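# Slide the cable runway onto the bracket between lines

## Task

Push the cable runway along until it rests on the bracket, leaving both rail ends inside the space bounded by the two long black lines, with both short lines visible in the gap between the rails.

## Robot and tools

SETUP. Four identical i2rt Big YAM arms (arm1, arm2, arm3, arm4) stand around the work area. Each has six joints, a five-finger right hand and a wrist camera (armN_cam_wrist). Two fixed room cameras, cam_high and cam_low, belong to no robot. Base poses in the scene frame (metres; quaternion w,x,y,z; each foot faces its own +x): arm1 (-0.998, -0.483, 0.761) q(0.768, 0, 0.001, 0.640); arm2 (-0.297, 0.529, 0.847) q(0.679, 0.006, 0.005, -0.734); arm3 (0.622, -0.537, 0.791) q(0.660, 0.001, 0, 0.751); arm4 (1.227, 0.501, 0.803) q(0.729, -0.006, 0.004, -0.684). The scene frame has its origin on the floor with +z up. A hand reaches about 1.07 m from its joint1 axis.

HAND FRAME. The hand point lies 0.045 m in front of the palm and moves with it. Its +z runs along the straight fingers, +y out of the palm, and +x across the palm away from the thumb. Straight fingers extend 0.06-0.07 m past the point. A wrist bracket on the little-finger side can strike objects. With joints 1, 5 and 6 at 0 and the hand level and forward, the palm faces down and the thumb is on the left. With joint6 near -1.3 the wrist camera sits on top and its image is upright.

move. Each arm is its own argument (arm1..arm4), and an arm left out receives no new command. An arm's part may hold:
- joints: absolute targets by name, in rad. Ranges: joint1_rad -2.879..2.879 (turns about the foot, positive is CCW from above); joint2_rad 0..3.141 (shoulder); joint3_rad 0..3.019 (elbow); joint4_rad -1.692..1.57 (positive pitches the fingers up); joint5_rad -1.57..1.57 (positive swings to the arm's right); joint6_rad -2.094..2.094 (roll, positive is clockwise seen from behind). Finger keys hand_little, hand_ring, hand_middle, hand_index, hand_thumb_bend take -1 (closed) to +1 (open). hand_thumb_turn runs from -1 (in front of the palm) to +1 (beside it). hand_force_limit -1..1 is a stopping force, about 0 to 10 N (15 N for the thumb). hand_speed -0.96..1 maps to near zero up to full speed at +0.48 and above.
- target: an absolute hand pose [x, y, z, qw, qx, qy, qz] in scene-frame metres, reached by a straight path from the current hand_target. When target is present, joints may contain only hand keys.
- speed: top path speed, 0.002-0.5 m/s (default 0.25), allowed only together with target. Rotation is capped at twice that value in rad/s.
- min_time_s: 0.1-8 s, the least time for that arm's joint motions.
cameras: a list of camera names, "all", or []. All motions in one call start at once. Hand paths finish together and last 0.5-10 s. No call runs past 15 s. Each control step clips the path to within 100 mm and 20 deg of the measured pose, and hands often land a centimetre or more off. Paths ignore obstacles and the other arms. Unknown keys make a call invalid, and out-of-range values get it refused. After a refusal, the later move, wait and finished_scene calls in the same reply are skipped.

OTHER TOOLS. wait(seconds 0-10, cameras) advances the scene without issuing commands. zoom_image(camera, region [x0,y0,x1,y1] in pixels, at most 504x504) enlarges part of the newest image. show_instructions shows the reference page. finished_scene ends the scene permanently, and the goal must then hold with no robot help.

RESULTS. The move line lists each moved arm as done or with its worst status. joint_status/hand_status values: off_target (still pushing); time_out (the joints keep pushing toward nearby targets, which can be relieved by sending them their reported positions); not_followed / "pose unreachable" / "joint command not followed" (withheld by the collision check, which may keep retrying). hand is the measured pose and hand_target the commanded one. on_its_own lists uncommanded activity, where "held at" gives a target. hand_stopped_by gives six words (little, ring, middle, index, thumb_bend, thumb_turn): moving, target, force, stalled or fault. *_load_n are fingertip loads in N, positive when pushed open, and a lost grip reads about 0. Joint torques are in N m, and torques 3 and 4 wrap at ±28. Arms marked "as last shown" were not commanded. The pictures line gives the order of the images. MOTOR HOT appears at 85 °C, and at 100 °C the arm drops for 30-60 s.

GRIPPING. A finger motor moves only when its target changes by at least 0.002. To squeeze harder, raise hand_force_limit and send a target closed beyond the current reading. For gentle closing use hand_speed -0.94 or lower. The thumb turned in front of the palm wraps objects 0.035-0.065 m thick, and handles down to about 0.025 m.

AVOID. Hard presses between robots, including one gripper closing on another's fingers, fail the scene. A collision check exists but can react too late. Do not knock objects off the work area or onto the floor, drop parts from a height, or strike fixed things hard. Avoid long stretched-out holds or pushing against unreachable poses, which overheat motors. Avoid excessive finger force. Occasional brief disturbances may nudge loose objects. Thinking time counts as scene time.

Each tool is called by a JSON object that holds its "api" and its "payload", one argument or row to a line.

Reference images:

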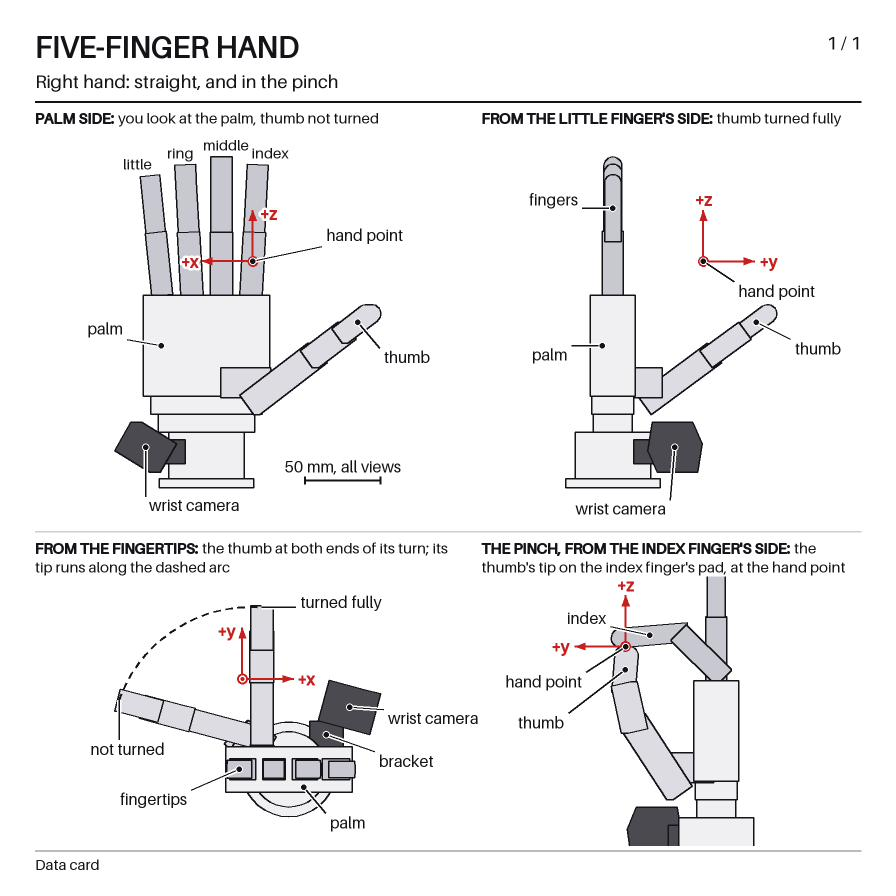

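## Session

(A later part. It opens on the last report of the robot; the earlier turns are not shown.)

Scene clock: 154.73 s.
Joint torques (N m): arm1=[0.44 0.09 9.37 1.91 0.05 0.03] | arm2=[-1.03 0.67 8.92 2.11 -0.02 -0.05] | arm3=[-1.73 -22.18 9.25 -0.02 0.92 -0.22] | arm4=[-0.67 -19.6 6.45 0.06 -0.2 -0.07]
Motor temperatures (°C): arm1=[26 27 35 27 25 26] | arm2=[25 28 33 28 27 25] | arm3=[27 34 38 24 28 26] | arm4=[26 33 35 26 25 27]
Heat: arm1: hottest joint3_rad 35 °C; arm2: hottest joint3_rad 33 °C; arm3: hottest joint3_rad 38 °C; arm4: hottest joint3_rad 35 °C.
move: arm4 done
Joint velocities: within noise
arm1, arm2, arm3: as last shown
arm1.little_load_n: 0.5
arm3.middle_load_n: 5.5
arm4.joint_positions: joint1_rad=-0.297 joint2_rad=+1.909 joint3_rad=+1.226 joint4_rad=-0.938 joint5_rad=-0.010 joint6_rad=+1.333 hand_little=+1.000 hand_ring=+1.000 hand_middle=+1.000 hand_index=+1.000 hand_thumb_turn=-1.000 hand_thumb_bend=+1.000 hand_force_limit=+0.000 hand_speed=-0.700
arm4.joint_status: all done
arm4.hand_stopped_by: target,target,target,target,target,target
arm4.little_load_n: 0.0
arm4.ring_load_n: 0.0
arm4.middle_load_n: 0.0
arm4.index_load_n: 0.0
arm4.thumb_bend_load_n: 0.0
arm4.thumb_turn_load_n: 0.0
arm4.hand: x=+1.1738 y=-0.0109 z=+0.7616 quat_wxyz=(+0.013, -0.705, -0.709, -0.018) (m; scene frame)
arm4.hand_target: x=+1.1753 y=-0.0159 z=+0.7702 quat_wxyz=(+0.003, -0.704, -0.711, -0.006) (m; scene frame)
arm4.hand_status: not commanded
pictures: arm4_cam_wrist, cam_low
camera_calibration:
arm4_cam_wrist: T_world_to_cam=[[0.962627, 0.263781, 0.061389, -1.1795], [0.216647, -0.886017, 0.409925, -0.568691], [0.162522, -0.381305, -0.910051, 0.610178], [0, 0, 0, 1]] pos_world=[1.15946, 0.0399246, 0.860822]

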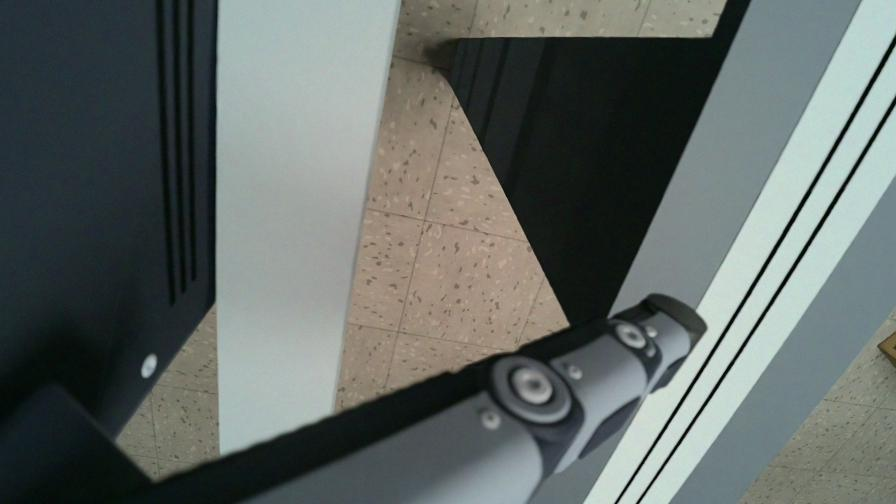

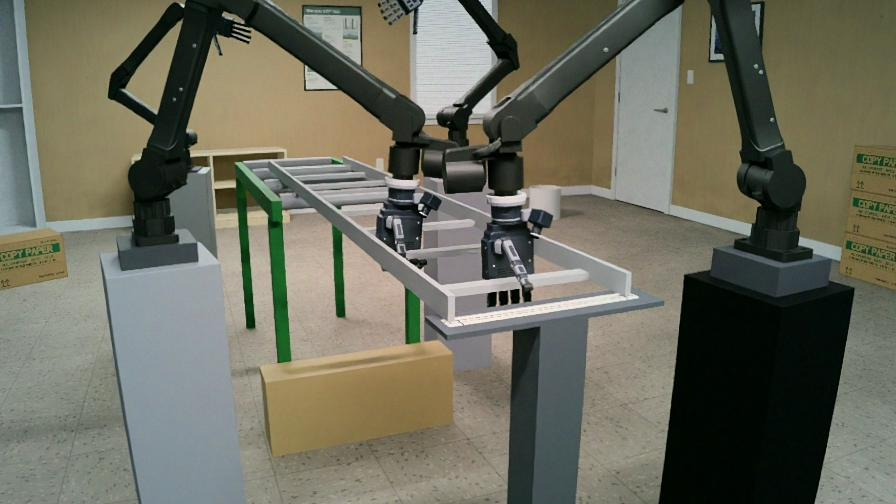

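{"api": "move", "payload": {
  "arm4": {"target": [1.172, -0.010, 0.90, 0, 0.7071, 0.7071, 0], "speed": 0.1},
  "cameras": []
}}

{"api": "move", "payload": {
  "arm4": {"target": [1.30, 0.08, 0.99, 0, 0.7071, 0.7071, 0], "speed": 0.15},
  "cameras": ["cam_low", "arm4_cam_wrist"]
}}

Scene clock: 158.33 s.
Joint torques (N m): arm1=[0.91 0.09 9.35 1.85 0.09 0.05] | arm2=[-0.85 0.73 8.65 2.22 -0.05 -0.03] | arm3=[-1.79 -22.18 9.26 -0.03 0.92 -0.21] | arm4=[-0.85 -17.32 12.93 -0.7 -0.14 -0.09]
Motor temperatures (°C): arm1=[26 27 35 27 25 26] | arm2=[25 28 34 28 27 25] | arm3=[27 34 38 24 28 26] | arm4=[26 32 35 26 25 27]
Heat: arm1: hottest joint3_rad 35 °C; arm2: hottest joint3_rad 34 °C; arm3: hottest joint3_rad 38 °C; arm4: hottest joint3_rad 35 °C.
move: arm4 off_target
Joint velocities: within noise
arm1, arm2, arm3: as last shown
arm1.little_load_n: 0.0
arm1.thumb_turn_load_n: -0.5
arm4.joint_positions: joint1_rad=-0.297 joint2_rad=+1.710 joint3_rad=+1.283 joint4_rad=-1.198 joint5_rad=-0.010 joint6_rad=+1.333 hand_little=+1.000 hand_ring=+1.000 hand_middle=+1.000 hand_index=+1.000 hand_thumb_turn=-1.000 hand_thumb_bend=+1.000 hand_force_limit=+0.000 hand_speed=-0.700
arm4.joint_status: not commanded
arm4.hand_stopped_by: target,target,target,target,target,target
arm4.little_load_n: 0.0
arm4.ring_load_n: 0.0
arm4.middle_load_n: 0.0
arm4.index_load_n: 0.0
arm4.thumb_bend_load_n: 0.0
arm4.thumb_turn_load_n: 0.0
arm4.hand: x=+1.1797 y=+0.0080 z=+0.8753 quat_wxyz=(+0.014, -0.705, -0.708, -0.020) (m; scene frame)
arm4.hand_target: x=+1.1720 y=-0.0090 z=+0.9000 quat_wxyz=(+0.000, -0.707, -0.707, +0.001) (m; scene frame)
arm4.hand_status: off_target (0.032 m and 2.8 deg from the pose sent, 0.138 m and 2.6 deg at the start)
pictures: none
No camera images: "cameras" was empty.

Scene clock: 160.43 s.
Joint torques (N m): arm1=[0.85 0.26 9.4 1.83 0.06 0.05] | arm2=[-1.03 0.62 8.85 2.13 -0.05 -0.04] | arm3=[-1.73 -22.24 9.26 0.01 0.92 -0.21] | arm4=[-0.15 -12.51 8.4 -0.66 -0.11 0.18]
Motor temperatures (°C): arm1=[26 27 35 27 25 26] | arm2=[25 28 34 28 27 25] | arm3=[27 34 37 24 28 26] | arm4=[26 32 35 26 25 27]
Heat: arm1: hottest joint3_rad 35 °C; arm2: hottest joint3_rad 34 °C; arm3: hottest joint3_rad 37 °C; arm4: hottest joint3_rad 35 °C.
move: arm4 done
Joint velocities: within noise
arm1, arm2, arm3: as last shown
arm1.thumb_turn_load_n: 0.0
arm2.thumb_bend_load_n: -0.5
arm3.index_load_n: 0.0
arm3.thumb_turn_load_n: 1.5
arm4.joint_positions: joint1_rad=-0.051 joint2_rad=+1.383 joint3_rad=+1.220 joint4_rad=-1.395 joint5_rad=-0.012 joint6_rad=+1.570 hand_little=+1.000 hand_ring=+1.000 hand_middle=+1.000 hand_index=+1.000 hand_thumb_turn=-1.000 hand_thumb_bend=+1.000 hand_force_limit=+0.000 hand_speed=-0.700
arm4.joint_status: not commanded
arm4.hand_stopped_by: target,target,target,target,target,target
arm4.little_load_n: -0.5
arm4.ring_load_n: 0.0
arm4.middle_load_n: 0.0
arm4.index_load_n: 0.0
arm4.thumb_bend_load_n: 0.0
arm4.thumb_turn_load_n: 0.0
arm4.hand: x=+1.2969 y=+0.0733 z=+0.9897 quat_wxyz=(-0.004, -0.702, -0.712, +0.006) (m; scene frame)
arm4.hand_target: x=+1.2997 y=+0.0798 z=+0.9898 quat_wxyz=(+0.000, -0.707, -0.707, +0.001) (m; scene frame)
arm4.hand_status: done (0.007 m and 1.2 deg from the pose sent, 0.181 m and 2.8 deg at the start)
pictures: arm4_cam_wrist, cam_low
camera_calibration:
arm4_cam_wrist: T_world_to_cam=[[0.960667, 0.275346, 0.0360994, -1.30753], [0.228721, -0.858237, 0.459473, -0.68103], [0.157496, -0.433144, -0.887458, 0.81788], [0, 0, 0, 1]] pos_world=[1.28306, 0.129798, 1.08595]

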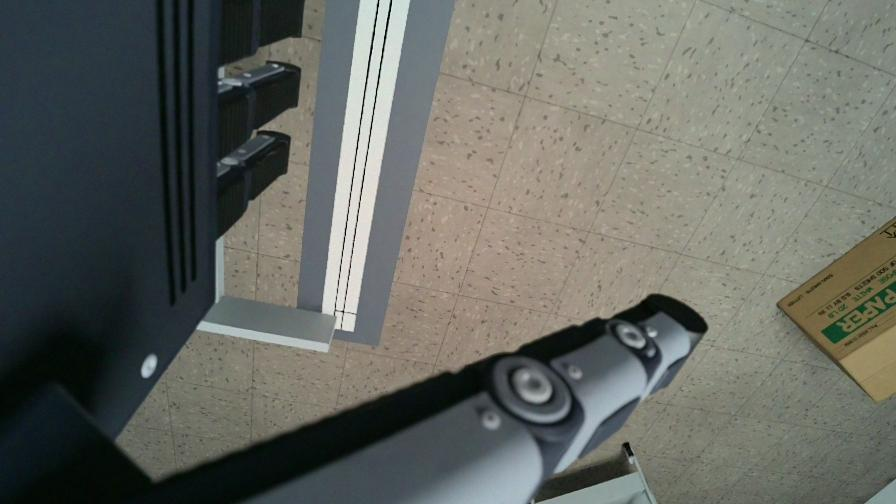

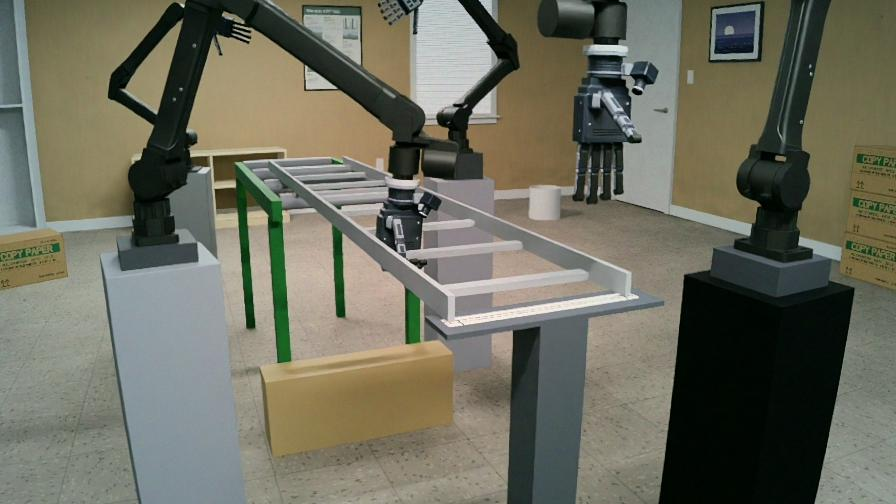

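Excellent view. Zoom on tip A.

{"api": "zoom_image", "payload": {
  "camera": "arm4_cam_wrist",
  "region": [290, 270, 410, 370]
}}

{"api": "zoom_image", "payload": {
  "camera": "arm4_cam_wrist",
  "region": [315, 295, 365, 345]
}}

Scaled by 4.200.

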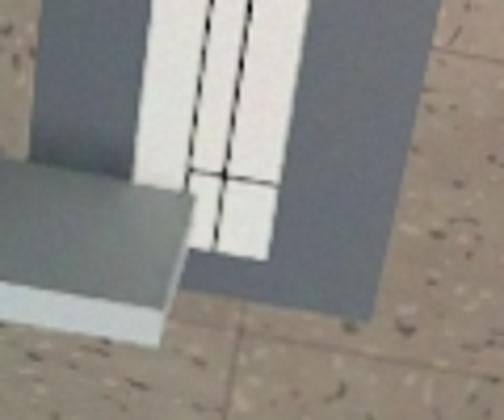

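Scaled by 10.080.

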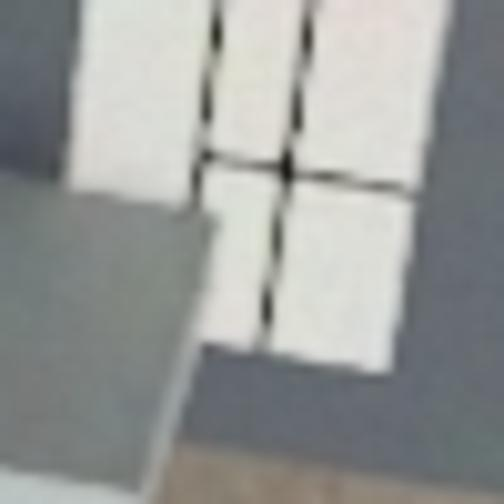

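{"api": "move", "payload": {
  "arm4": {"target": [1.30, 0.15, 1.0, 0, 0.7071, 0.7071, 0], "speed": 0.15},
  "cameras": ["arm4_cam_wrist"]
}}

{"api": "zoom_image", "payload": {
  "camera": "arm4_cam_wrist",
  "region": [290, 0, 410, 120]
}}

Scene clock: 163.97 s.
Joint torques (N m): arm1=[0.79 0.15 9.4 1.8 0.07 0.02] | arm2=[-1.49 0.62 8.77 2.1 -0.07 -0.06] | arm3=[-1.73 -22.24 9.25 -0.02 0.91 -0.21] | arm4=[1.2 -9.35 8.51 -0.61 -0.14 0.1]
Motor temperatures (°C): arm1=[26 27 35 27 25 26] | arm2=[25 28 34 28 27 25] | arm3=[27 33 37 24 28 26] | arm4=[26 32 35 26 25 27]
Heat: arm1: hottest joint3_rad 35 °C; arm2: hottest joint3_rad 34 °C; arm3: hottest joint3_rad 37 °C; arm4: hottest joint3_rad 35 °C.
move: arm4 done
Joint velocities: within noise
arm1, arm2, arm3: as last shown
arm2.thumb_bend_load_n: 0.0
arm3.little_load_n: 0.5
arm3.index_load_n: 0.5
arm3.thumb_turn_load_n: 1.0
arm4.joint_positions: joint1_rad=-0.049 joint2_rad=+1.191 joint3_rad=+1.080 joint4_rad=-1.446 joint5_rad=-0.012 joint6_rad=+1.575 hand_little=+1.000 hand_ring=+1.000 hand_middle=+1.000 hand_index=+1.000 hand_thumb_turn=-1.000 hand_thumb_bend=+1.000 hand_force_limit=+0.000 hand_speed=-0.700
arm4.joint_status: not commanded
arm4.hand_stopped_by: target,target,target,target,target,target
arm4.little_load_n: 0.0
arm4.ring_load_n: 0.0
arm4.middle_load_n: 0.0
arm4.index_load_n: 0.0
arm4.thumb_bend_load_n: 0.0
arm4.thumb_turn_load_n: -0.5
arm4.hand: x=+1.2967 y=+0.1436 z=+1.0014 quat_wxyz=(-0.005, -0.703, -0.711, +0.006) (m; scene frame)
arm4.hand_target: x=+1.2998 y=+0.1501 z=+1.0001 quat_wxyz=(+0.000, -0.707, -0.707, +0.000) (m; scene frame)
arm4.hand_status: done (0.007 m and 1.1 deg from the pose sent, 0.077 m and 1.2 deg at the start)
pictures: arm4_cam_wrist
camera_calibration:
arm4_cam_wrist: T_world_to_cam=[[0.961397, 0.272822, 0.0358463, -1.32742], [0.226376, -0.858249, 0.460612, -0.624071], [0.15643, -0.434716, -0.886878, 0.859773], [0, 0, 0, 1]] pos_world=[1.28295, 0.200297, 1.09755]

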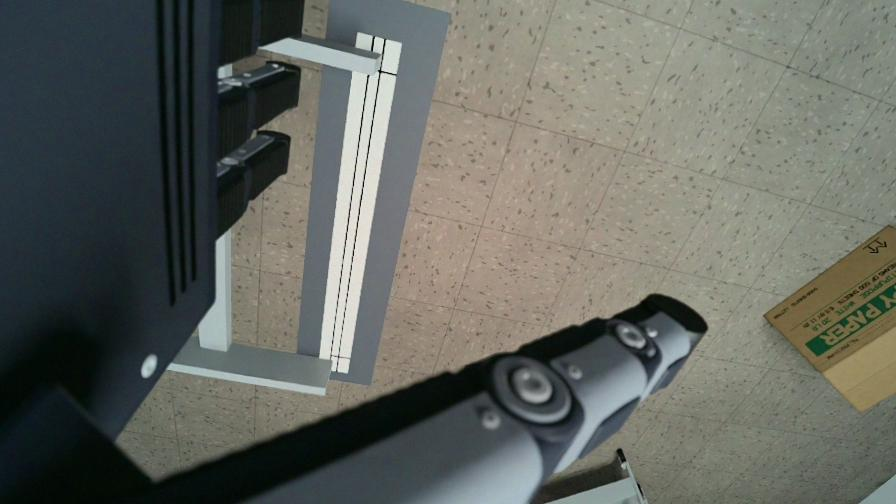

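Scaled by 4.200.

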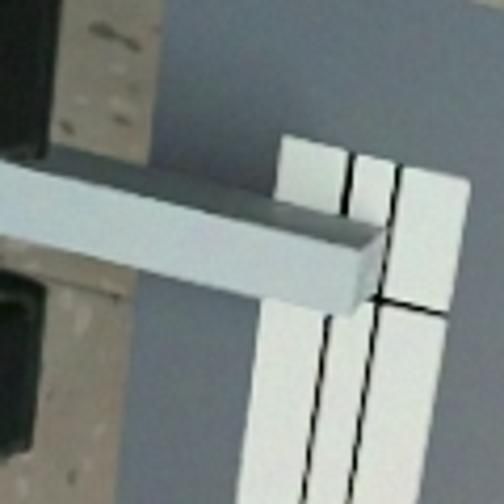

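{"api": "zoom_image", "payload": {
  "camera": "arm4_cam_wrist",
  "region": [350, 30, 400, 80]
}}

{"api": "zoom_image", "payload": {
  "camera": "arm4_cam_wrist",
  "region": [310, 340, 360, 390]
}}

Scaled by 10.080.

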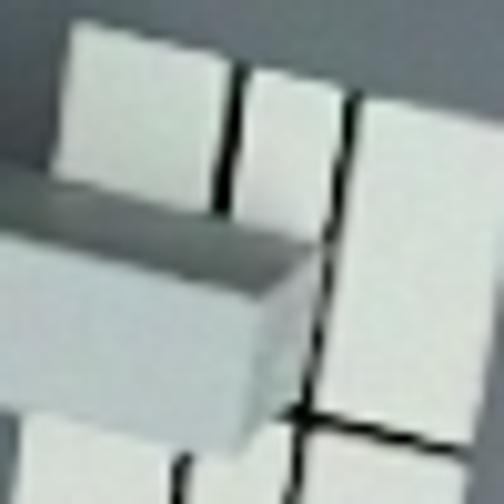

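Scaled by 10.080.

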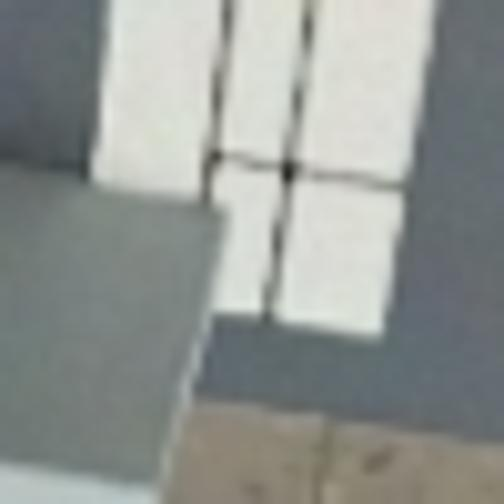

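{"api": "move", "payload": {
  "cameras": ["arm1_cam_wrist", "arm2_cam_wrist", "cam_high", "cam_low"]
}}

{"api": "zoom_image", "payload": {
  "camera": "arm2_cam_wrist",
  "region": [230, 100, 700, 450]
}}

{"api": "zoom_image", "payload": {
  "camera": "cam_low",
  "region": [220, 130, 460, 260]
}}

{"api": "zoom_image", "payload": {
  "camera": "cam_high",
  "region": [520, 220, 840, 380]
}}

Scene clock: 169.10 s.
Joint torques (N m): arm1=[0.67 0.09 9.4 1.76 0.06 0.02] | arm2=[-0.97 0.56 8.83 2.14 -0.03 -0.03] | arm3=[-1.67 -22.24 9.26 -0.02 0.91 -0.21] | arm4=[0.03 -9.88 8.57 -0.8 -0.13 0.12]
Motor temperatures (°C): arm1=[26 27 35 27 25 26] | arm2=[25 28 34 28 27 25] | arm3=[27 33 37 24 28 26] | arm4=[26 32 34 26 25 27]
Heat: arm1: hottest joint3_rad 35 °C; arm2: hottest joint3_rad 34 °C; arm3: hottest joint3_rad 37 °C; arm4: hottest joint3_rad 34 °C.
Joint velocities: within noise
arm1.joint_positions: joint1_rad=-0.142 joint2_rad=+0.620 joint3_rad=+1.415 joint4_rad=-1.151 joint5_rad=+0.048 joint6_rad=-1.153 hand_little=+1.000 hand_ring=+1.000 hand_middle=+1.000 hand_index=+1.000 hand_thumb_turn=+1.000 hand_thumb_bend=+1.000 hand_force_limit=+0.000 hand_speed=-0.800
arm1.joint_status: not commanded
arm1.hand_stopped_by: target,target,target,target,target,target
arm1.little_load_n: 0.0
arm1.ring_load_n: 0.0
arm1.middle_load_n: 0.0
arm1.index_load_n: 0.0
arm1.thumb_bend_load_n: 0.0
arm1.thumb_turn_load_n: 0.0
arm1.hand: x=-0.8670 y=-0.2603 z=+1.2965 quat_wxyz=(-0.409, +0.758, +0.318, +0.397) (m; scene frame)
arm1.hand_target: x=-0.8678 y=-0.2625 z=+1.3083 quat_wxyz=(-0.417, +0.751, +0.315, +0.404) (m; scene frame)
arm1.hand_status: not commanded
arm2.joint_positions: joint1_rad=+0.381 joint2_rad=+0.615 joint3_rad=+1.325 joint4_rad=-1.250 joint5_rad=-0.033 joint6_rad=-1.280 hand_little=+1.000 hand_ring=+1.000 hand_middle=+1.000 hand_index=+1.000 hand_thumb_turn=+1.000 hand_thumb_bend=+1.000 hand_force_limit=+0.000 hand_speed=-0.800
arm2.joint_status: not commanded
arm2.hand_stopped_by: target,target,target,target,target,target
arm2.little_load_n: 0.0
arm2.ring_load_n: 0.0
arm2.middle_load_n: 0.0
arm2.index_load_n: 0.0
arm2.thumb_bend_load_n: 0.0
arm2.thumb_turn_load_n: 0.0
arm2.hand: x=-0.2646 y=+0.2716 z=+1.3177 quat_wxyz=(+0.213, +0.626, -0.609, +0.438) (m; scene frame)
arm2.hand_target: x=-0.2649 y=+0.2725 z=+1.3273 quat_wxyz=(+0.217, +0.623, -0.605, +0.446) (m; scene frame)
arm2.hand_status: not commanded
arm3.joint_positions: joint1_rad=-0.647 joint2_rad=+1.922 joint3_rad=+1.330 joint4_rad=-1.033 joint5_rad=-0.014 joint6_rad=-2.098 hand_little=-0.560 hand_ring=-0.560 hand_middle=-0.559 hand_index=-0.480 hand_thumb_turn=-1.000 hand_thumb_bend=+0.448 hand_force_limit=+0.000 hand_speed=-0.750
arm3.joint_status: not commanded
arm3.hand_stopped_by: target,target,target,force,force,target
arm3.little_load_n: 0.0
arm3.ring_load_n: 0.0
arm3.middle_load_n: 5.5
arm3.index_load_n: 0.0
arm3.thumb_bend_load_n: 7.5
arm3.thumb_turn_load_n: 1.0
arm3.hand: x=+0.9377 y=-0.1159 z=+0.7725 quat_wxyz=(-0.001, +0.704, +0.710, -0.028) (m; scene frame)
arm3.hand_target: x=+0.9560 y=-0.1149 z=+0.7950 quat_wxyz=(+0.002, +0.710, +0.705, -0.001) (m; scene frame)
arm3.hand_status: not commanded
arm4.joint_positions: joint1_rad=-0.049 joint2_rad=+1.191 joint3_rad=+1.080 joint4_rad=-1.446 joint5_rad=-0.012 joint6_rad=+1.575 hand_little=+1.000 hand_ring=+1.000 hand_middle=+1.000 hand_index=+1.000 hand_thumb_turn=-1.000 hand_thumb_bend=+1.000 hand_force_limit=+0.000 hand_speed=-0.700
arm4.joint_status: not commanded
arm4.hand_stopped_by: target,target,target,target,target,target
arm4.little_load_n: 0.0
arm4.ring_load_n: 0.0
arm4.middle_load_n: 0.0
arm4.index_load_n: 0.0
arm4.thumb_bend_load_n: 0.0
arm4.thumb_turn_load_n: 0.0
arm4.hand: x=+1.2967 y=+0.1436 z=+1.0014 quat_wxyz=(-0.005, -0.703, -0.711, +0.006) (m; scene frame)
arm4.hand_target: x=+1.2998 y=+0.1501 z=+1.0001 quat_wxyz=(+0.000, -0.707, -0.707, +0.000) (m; scene frame)
arm4.hand_status: done (0.007 m and 1.1 deg from the pose sent, 0.077 m and 1.2 deg at the start)
pictures: arm1_cam_wrist, arm2_cam_wrist, cam_high, cam_low

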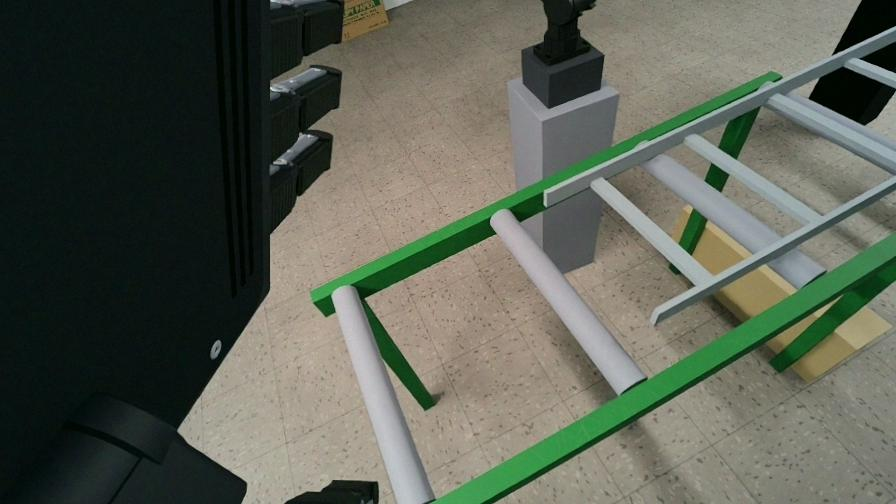

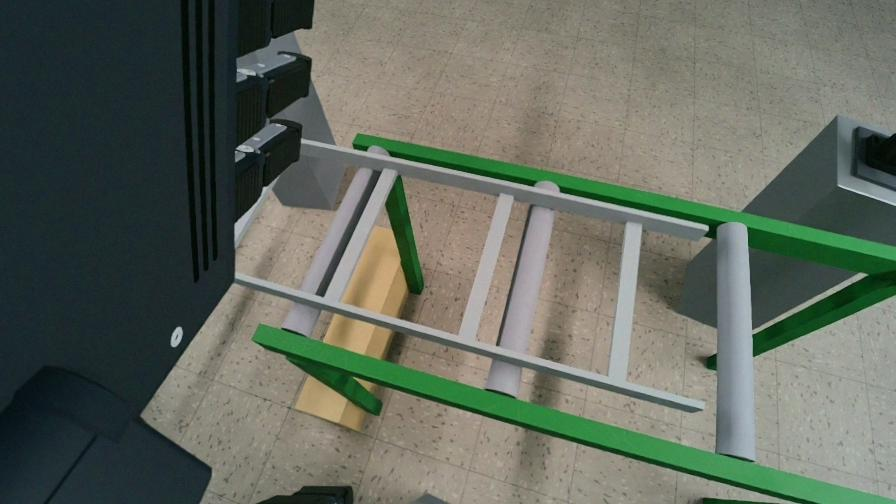

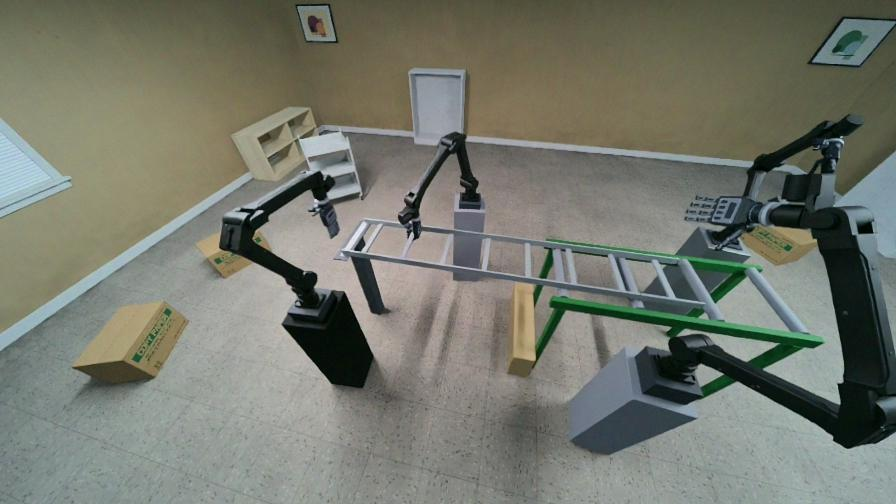

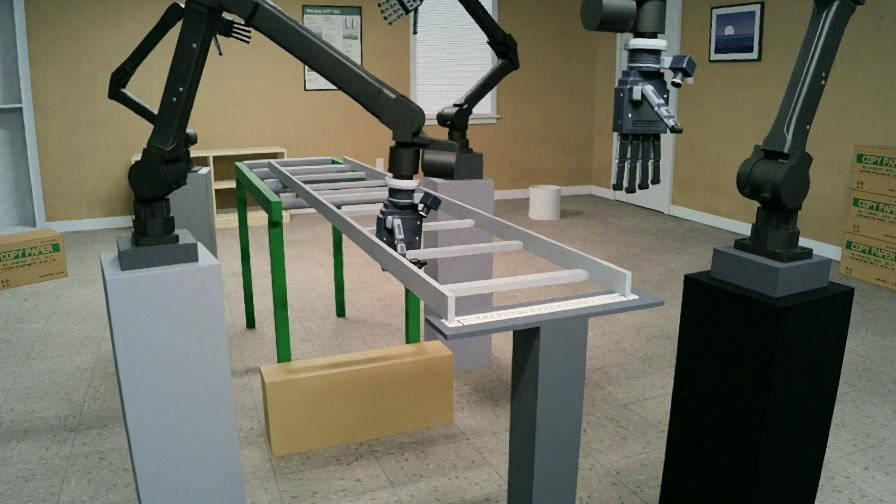

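Scaled by 1.072.

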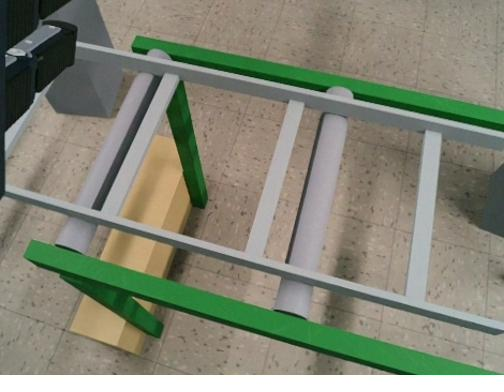

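Scaled by 2.100.

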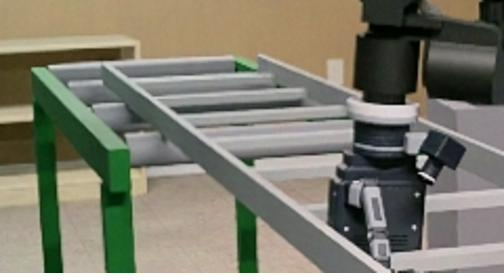

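Scaled by 1.575.

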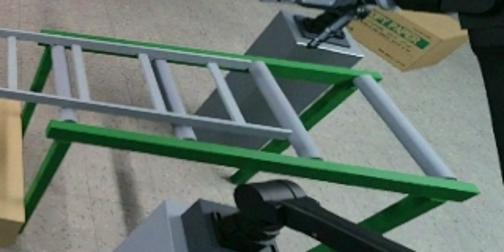

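{"api": "move", "payload": {
  "arm3": {"target": [0.940, -0.110, 0.772, 0, 0.7071, 0.7071, 0], "speed": 0.04},
  "cameras": ["arm4_cam_wrist"]
}}

{"api": "zoom_image", "payload": {
  "camera": "arm4_cam_wrist",
  "region": [350, 30, 400, 80]
}}

{"api": "zoom_image", "payload": {
  "camera": "arm4_cam_wrist",
  "region": [310, 340, 360, 390]
}}

Scene clock: 174.23 s.
Joint torques (N m): arm1=[0.79 -0.15 9.35 1.84 0.06 0.03] | arm2=[-1.14 -0.03 8.9 2.1 -0.05 -0.06] | arm3=[0.56 -19.66 7.72 0.54 0.4 0] | arm4=[-0.09 -9.88 8.5 -0.79 -0.06 0.18]
Motor temperatures (°C): arm1=[26 27 35 27 25 26] | arm2=[25 28 34 28 27 25] | arm3=[27 33 37 24 28 26] | arm4=[26 31 34 26 25 27]
Heat: arm1: hottest joint3_rad 35 °C; arm2: hottest joint3_rad 34 °C; arm3: hottest joint3_rad 37 °C; arm4: hottest joint3_rad 34 °C.
move: arm3 done
Joint velocities: within noise
arm1, arm2, arm4: as last shown
arm3.joint_positions: joint1_rad=-0.647 joint2_rad=+1.917 joint3_rad=+1.310 joint4_rad=-0.996 joint5_rad=-0.005 joint6_rad=-2.090 hand_little=-0.560 hand_ring=-0.560 hand_middle=-0.559 hand_index=-0.480 hand_thumb_turn=-1.000 hand_thumb_bend=+0.448 hand_force_limit=+0.000 hand_speed=-0.750
arm3.joint_status: not commanded
arm3.hand_stopped_by: target,target,target,force,force,target
arm3.little_load_n: 0.0
arm3.ring_load_n: 0.0
arm3.middle_load_n: 4.0
arm3.index_load_n: 0.0
arm3.thumb_bend_load_n: 7.5
arm3.thumb_turn_load_n: 1.0
arm3.hand: x=+0.9394 y=-0.1163 z=+0.7692 quat_wxyz=(+0.001, +0.707, +0.707, -0.016) (m; scene frame)
arm3.hand_target: x=+0.9385 y=-0.1135 z=+0.7721 quat_wxyz=(+0.002, +0.710, +0.704, -0.006) (m; scene frame)
arm3.hand_status: done (0.007 m and 1.8 deg from the pose sent, 0.006 m and 3.2 deg at the start)
arm4.thumb_bend_load_n: -0.5
pictures: arm4_cam_wrist
camera_calibration:
arm4_cam_wrist: T_world_to_cam=[[0.961397, 0.272822, 0.0358463, -1.32742], [0.226376, -0.858249, 0.460612, -0.624071], [0.15643, -0.434716, -0.886878, 0.859773], [0, 0, 0, 1]] pos_world=[1.28295, 0.200297, 1.09755]

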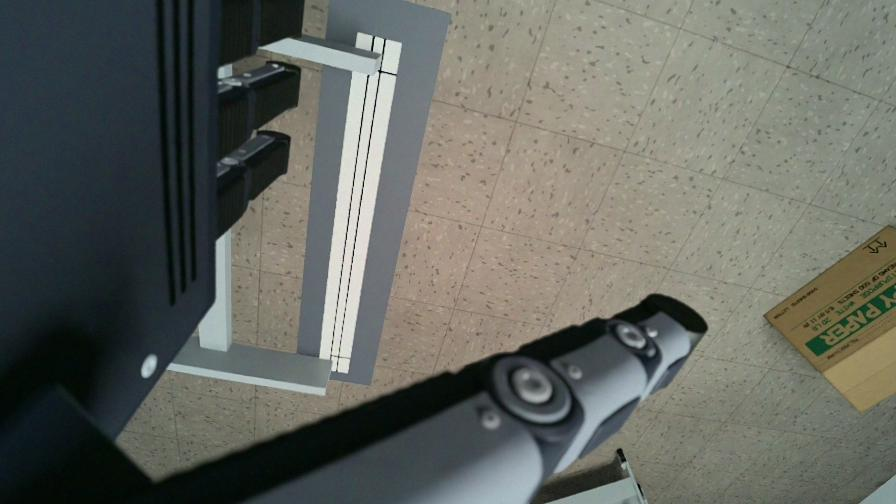

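Scaled by 10.080.

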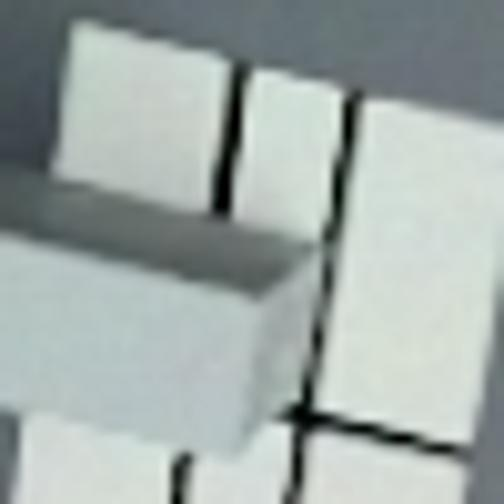

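Scaled by 10.080.

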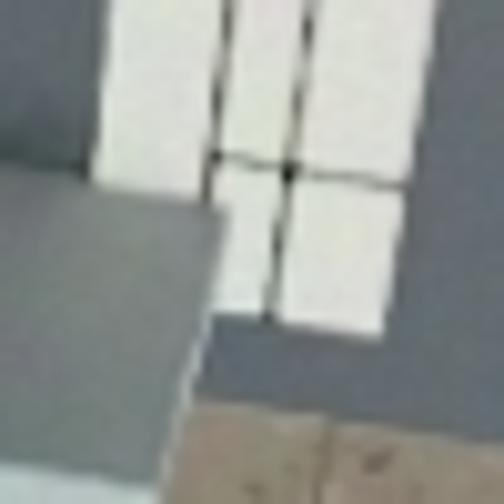

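{"api": "move", "payload": {
  "arm3": {"joints": {"hand_thumb_bend": 1.0, "hand_speed": -0.5}},
  "cameras": []
}}

{"api": "move", "payload": {
  "arm3": {"joints": {"hand_little": 1.0, "hand_ring": 1.0, "hand_middle": 1.0, "hand_index": 1.0, "hand_speed": -0.7}},
  "cameras": ["cam_low", "arm3_cam_wrist", "arm4_cam_wrist"]
}}

{"api": "zoom_image", "payload": {
  "camera": "arm4_cam_wrist",
  "region": [350, 30, 400, 80]
}}

{"api": "zoom_image", "payload": {
  "camera": "arm4_cam_wrist",
  "region": [310, 340, 360, 390]
}}

Scene clock: 176.20 s.
Joint torques (N m): arm1=[0.79 0.15 9.32 1.77 0.08 0.02] | arm2=[-1.14 0.79 8.76 2.06 -0.02 -0.06] | arm3=[0.56 -19.66 7.72 0.53 0.4 -0.01] | arm4=[0.79 -10.46 8.35 -0.73 -0.17 0.12]
Motor temperatures (°C): arm1=[26 27 35 27 25 26] | arm2=[25 28 34 28 27 25] | arm3=[27 33 36 24 28 26] | arm4=[26 31 34 26 25 27]
Heat: arm1: hottest joint3_rad 35 °C; arm2: hottest joint3_rad 34 °C; arm3: hottest joint3_rad 36 °C; arm4: hottest joint3_rad 34 °C.
move: arm3 done
Joint velocities: within noise
arm1, arm2, arm4: as last shown
arm1.little_load_n: 0.5
arm3.joint_positions: joint1_rad=-0.647 joint2_rad=+1.917 joint3_rad=+1.310 joint4_rad=-0.996 joint5_rad=-0.005 joint6_rad=-2.090 hand_little=-0.560 hand_ring=-0.560 hand_middle=-0.560 hand_index=-0.480 hand_thumb_turn=-1.000 hand_thumb_bend=+1.000 hand_force_limit=+0.000 hand_speed=-0.500
arm3.joint_status: all done
arm3.hand_stopped_by: target,target,target,force,target,target
arm3.little_load_n: 0.0
arm3.ring_load_n: 0.0
arm3.middle_load_n: 0.0
arm3.index_load_n: 0.0
arm3.thumb_bend_load_n: 0.0
arm3.thumb_turn_load_n: 0.0
arm3.hand: x=+0.9394 y=-0.1163 z=+0.7692 quat_wxyz=(+0.001, +0.707, +0.707, -0.016) (m; scene frame)
arm3.hand_target: x=+0.9385 y=-0.1135 z=+0.7722 quat_wxyz=(+0.002, +0.710, +0.704, -0.006) (m; scene frame)
arm3.hand_status: not commanded
arm4.thumb_bend_load_n: 0.0
pictures: none
No camera images: "cameras" was empty.

Scene clock: 178.57 s.
Joint torques (N m): arm1=[0.79 0.21 9.26 1.8 0.08 0.06] | arm2=[-1.32 0.62 8.84 2.26 -0.01 -0.06] | arm3=[0.62 -19.6 7.71 0.5 0.37 -0.01] | arm4=[0.44 -9.52 8.28 -0.51 -0.12 0.12]
Motor temperatures (°C): arm1=[26 27 35 27 25 26] | arm2=[25 28 34 28 27 25] | arm3=[27 33 36 24 28 26] | arm4=[26 31 34 26 25 27]
Heat: arm1: hottest joint3_rad 35 °C; arm2: hottest joint3_rad 34 °C; arm3: hottest joint3_rad 36 °C; arm4: hottest joint3_rad 34 °C.
move: arm3 done
Joint velocities: within noise
arm1, arm2, arm4: as last shown
arm1.little_load_n: 0.0
arm3.joint_positions: joint1_rad=-0.647 joint2_rad=+1.917 joint3_rad=+1.310 joint4_rad=-0.996 joint5_rad=-0.005 joint6_rad=-2.090 hand_little=+1.000 hand_ring=+1.000 hand_middle=+1.000 hand_index=+1.000 hand_thumb_turn=-1.000 hand_thumb_bend=+1.000 hand_force_limit=+0.000 hand_speed=-0.700
arm3.joint_status: all done
arm3.hand_stopped_by: target,target,target,target,target,target
arm3.little_load_n: 0.0
arm3.ring_load_n: 0.0
arm3.middle_load_n: 0.0
arm3.index_load_n: 0.0
arm3.thumb_bend_load_n: 0.0
arm3.thumb_turn_load_n: 0.0
arm3.hand: x=+0.9394 y=-0.1163 z=+0.7692 quat_wxyz=(+0.001, +0.707, +0.707, -0.016) (m; scene frame)
arm3.hand_target: x=+0.9385 y=-0.1135 z=+0.7721 quat_wxyz=(+0.002, +0.710, +0.704, -0.006) (m; scene frame)
arm3.hand_status: not commanded
pictures: arm3_cam_wrist, arm4_cam_wrist, cam_low
camera_calibration:
arm3_cam_wrist: T_world_to_cam=[[0.965166, 0.256767, -0.0502607, -0.835918], [0.244645, -0.817559, 0.521293, -0.723412], [0.0927596, -0.51543, -0.851897, 0.627464], [0, 0, 0, 1]] pos_world=[0.925575, -0.0533825, 0.86963]
arm4_cam_wrist: T_world_to_cam=[[0.961397, 0.272822, 0.0358463, -1.32742], [0.226376, -0.858249, 0.460612, -0.624071], [0.15643, -0.434716, -0.886878, 0.859773], [0, 0, 0, 1]] pos_world=[1.28295, 0.200297, 1.09755]

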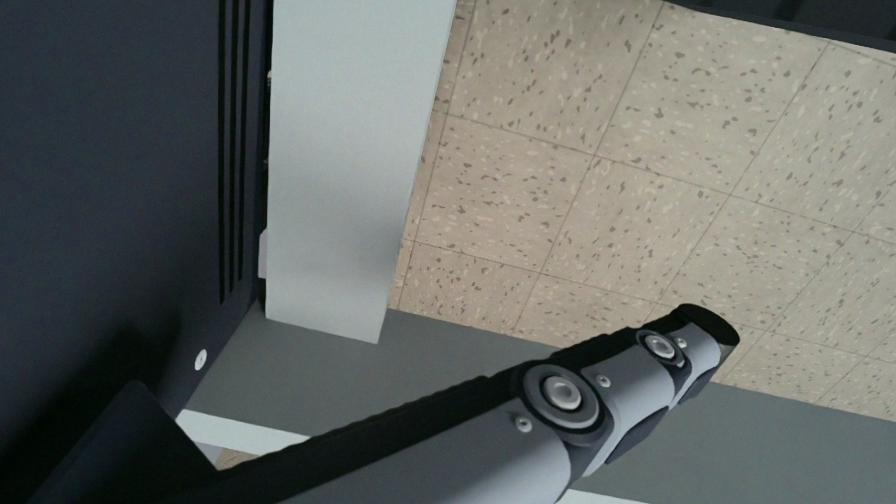

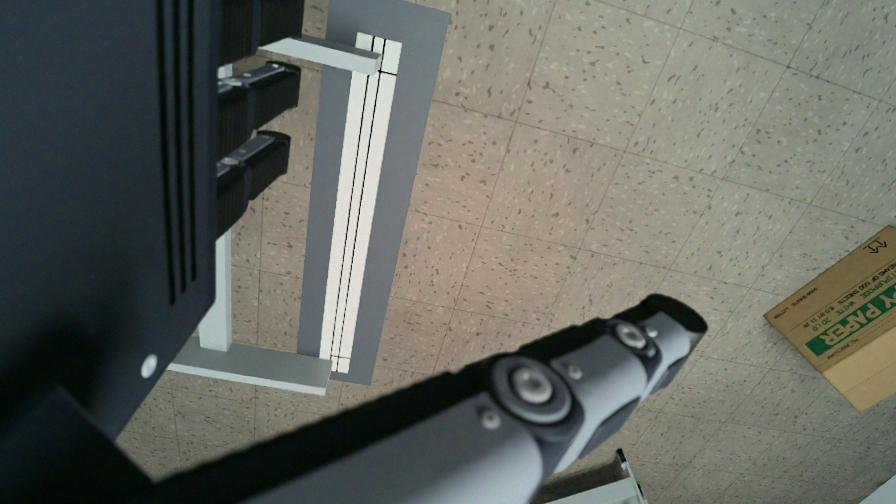

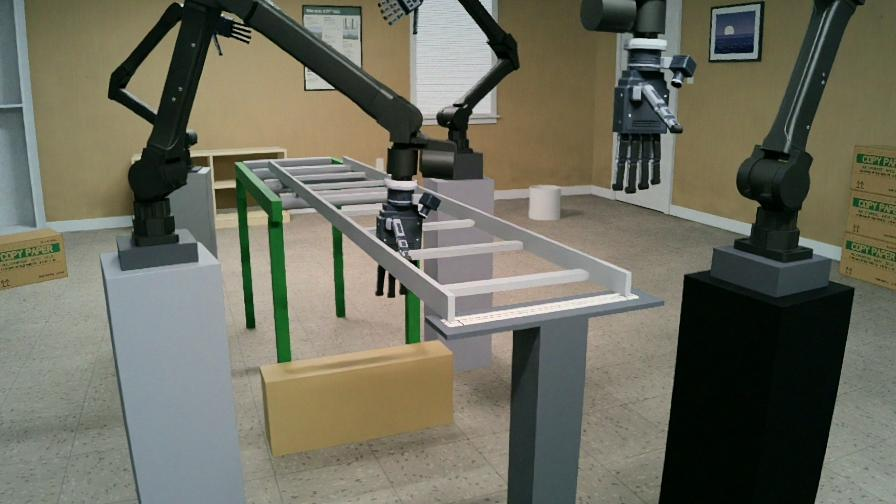

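Scaled by 10.080.

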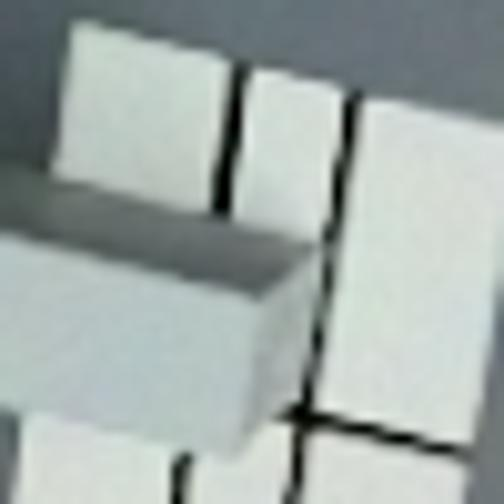

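Scaled by 10.080.

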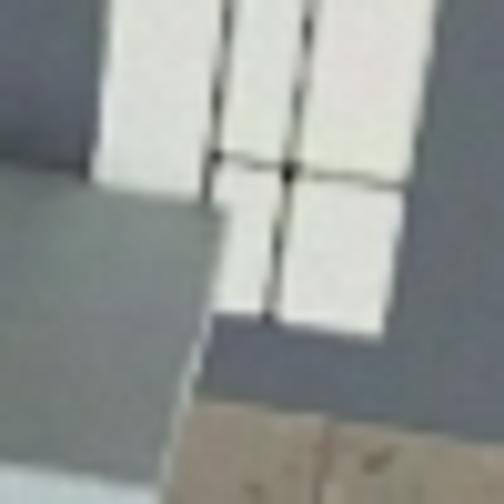

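{"api": "move", "payload": {
  "arm3": {"target": [0.940, -0.095, 0.93, 0, 0.7071, 0.7071, 0], "speed": 0.12, "joints": {"hand_thumb_bend": -0.9, "hand_speed": -0.3}},
  "cameras": ["cam_low"]
}}

{"api": "move", "payload": {
  "arm3": {"target": [0.55, -0.06, 0.97, 0, 0.7071, 0.7071, 0], "speed": 0.2},
  "cameras": ["cam_low", "arm4_cam_wrist"]
}}

Scene clock: 183.17 s.
Joint torques (N m): arm1=[0.85 0.26 9.36 1.84 0.06 0.05] | arm2=[-1.08 0.21 8.79 2.21 -0.05 -0.02] | arm3=[0.62 -18.61 13.48 -0.92 0.22 0.04] | arm4=[-0.21 -10.29 8.25 -0.55 -0.07 0.15]
Motor temperatures (°C): arm1=[26 27 35 27 25 26] | arm2=[25 28 34 28 27 25] | arm3=[27 33 36 24 28 26] | arm4=[26 31 34 26 25 27]
Heat: arm1: hottest joint3_rad 35 °C; arm2: hottest joint3_rad 34 °C; arm3: hottest joint3_rad 36 °C; arm4: hottest joint3_rad 34 °C.
move: arm3 off_target
Joint velocities: within noise
arm1, arm2, arm4: as last shown
arm1.thumb_turn_load_n: -0.5
arm3.joint_positions: joint1_rad=-0.634 joint2_rad=+1.777 joint3_rad=+1.519 joint4_rad=-1.336 joint5_rad=-0.003 joint6_rad=-2.095 hand_little=+1.000 hand_ring=+1.000 hand_middle=+1.000 hand_index=+1.000 hand_thumb_turn=-1.000 hand_thumb_bend=-0.900 hand_force_limit=+0.000 hand_speed=-0.300
arm3.joint_status: all done
arm3.hand_stopped_by: target,target,target,target,target,target
arm3.little_load_n: 0.0
arm3.ring_load_n: 0.0
arm3.middle_load_n: 0.0
arm3.index_load_n: 0.0
arm3.thumb_bend_load_n: 0.0
arm3.thumb_turn_load_n: 0.0
arm3.hand: x=+0.9391 y=-0.1038 z=+0.9134 quat_wxyz=(+0.001, +0.700, +0.714, -0.011) (m; scene frame)
arm3.hand_target: x=+0.9400 y=-0.0949 z=+0.9298 quat_wxyz=(+0.000, +0.705, +0.709, +0.000) (m; scene frame)
arm3.hand_status: off_target (0.019 m and 1.7 deg from the pose sent, 0.162 m and 1.8 deg at the start)
pictures: cam_low

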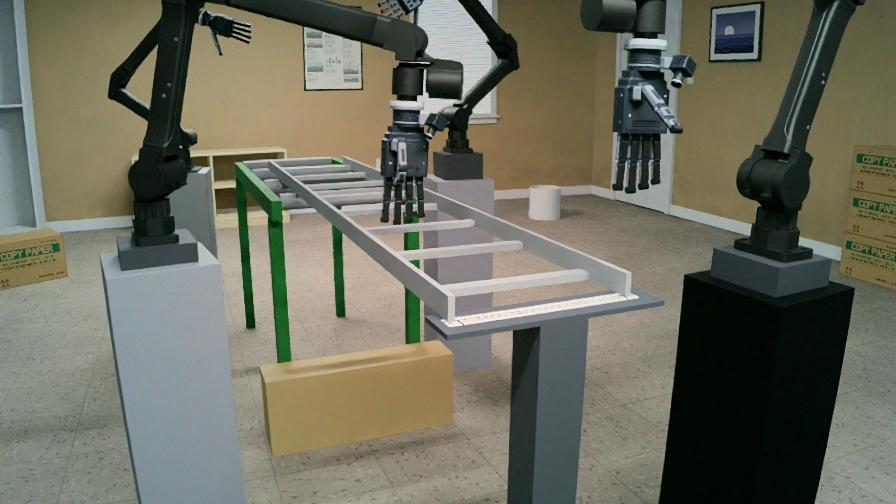

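Scene clock: 186.10 s.
Joint torques (N m): arm1=[0.97 0.32 9.37 1.84 0.06 0.03] | arm2=[-0.62 0.91 8.66 2.17 -0.05 -0.05] | arm3=[-0.38 -15.38 14 -0.88 0.28 0.06] | arm4=[0.15 -8.82 8.42 -0.75 -0.13 0.13]
Motor temperatures (°C): arm1=[26 27 35 27 25 26] | arm2=[25 28 34 28 27 25] | arm3=[27 33 36 24 28 26] | arm4=[26 30 33 26 25 27]
Heat: arm1: hottest joint3_rad 35 °C; arm2: hottest joint3_rad 34 °C; arm3: hottest joint3_rad 36 °C; arm4: hottest joint3_rad 33 °C.
move: arm3 done
Joint velocities: within noise
arm1, arm2, arm4: as last shown
arm1.thumb_turn_load_n: 0.0
arm3.joint_positions: joint1_rad=+0.132 joint2_rad=+1.701 joint3_rad=+1.552 joint4_rad=-1.428 joint5_rad=-0.003 joint6_rad=-1.342 hand_little=+1.000 hand_ring=+1.000 hand_middle=+1.000 hand_index=+1.000 hand_thumb_turn=-1.000 hand_thumb_bend=-0.900 hand_force_limit=+0.000 hand_speed=-0.300
arm3.joint_status: not commanded
arm3.hand_stopped_by: target,target,target,target,target,target
arm3.little_load_n: 0.0
arm3.ring_load_n: 0.0
arm3.middle_load_n: 0.0
arm3.index_load_n: 0.0
arm3.thumb_bend_load_n: 0.0
arm3.thumb_turn_load_n: 0.0
arm3.hand: x=+0.5509 y=-0.0691 z=+0.9649 quat_wxyz=(+0.001, +0.696, +0.718, -0.003) (m; scene frame)
arm3.hand_target: x=+0.5510 y=-0.0607 z=+0.9702 quat_wxyz=(+0.002, +0.705, +0.709, +0.000) (m; scene frame)
arm3.hand_status: done (0.010 m and 1.8 deg from the pose sent, 0.396 m and 1.7 deg at the start)
pictures: arm4_cam_wrist, cam_low
camera_calibration:
arm4_cam_wrist: T_world_to_cam=[[0.961397, 0.272822, 0.0358463, -1.32742], [0.226376, -0.858249, 0.460612, -0.624071], [0.15643, -0.434716, -0.886878, 0.859773], [0, 0, 0, 1]] pos_world=[1.28295, 0.200297, 1.09755]

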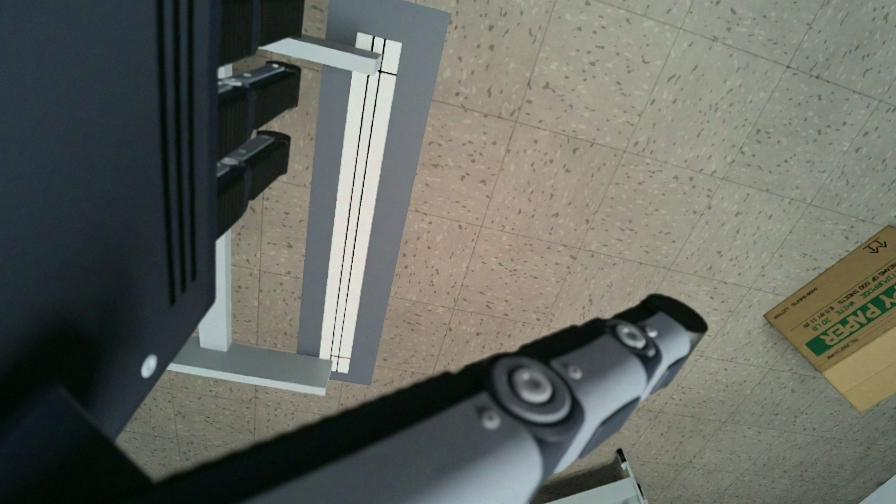

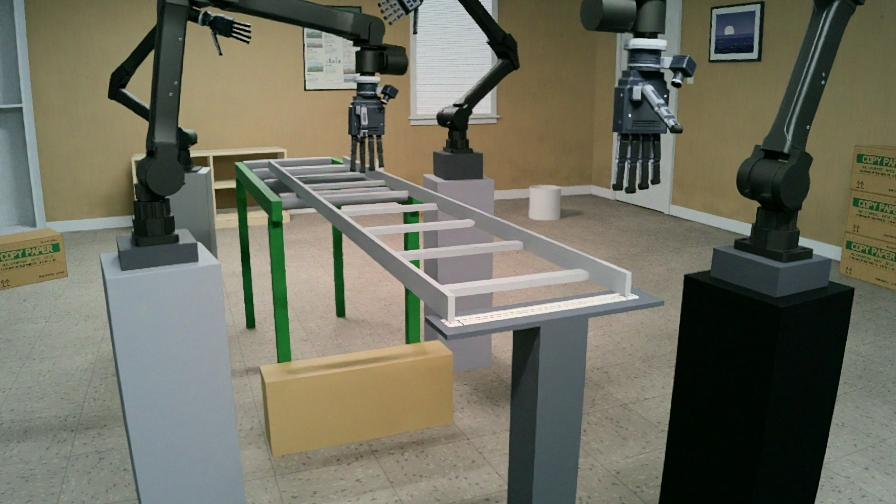

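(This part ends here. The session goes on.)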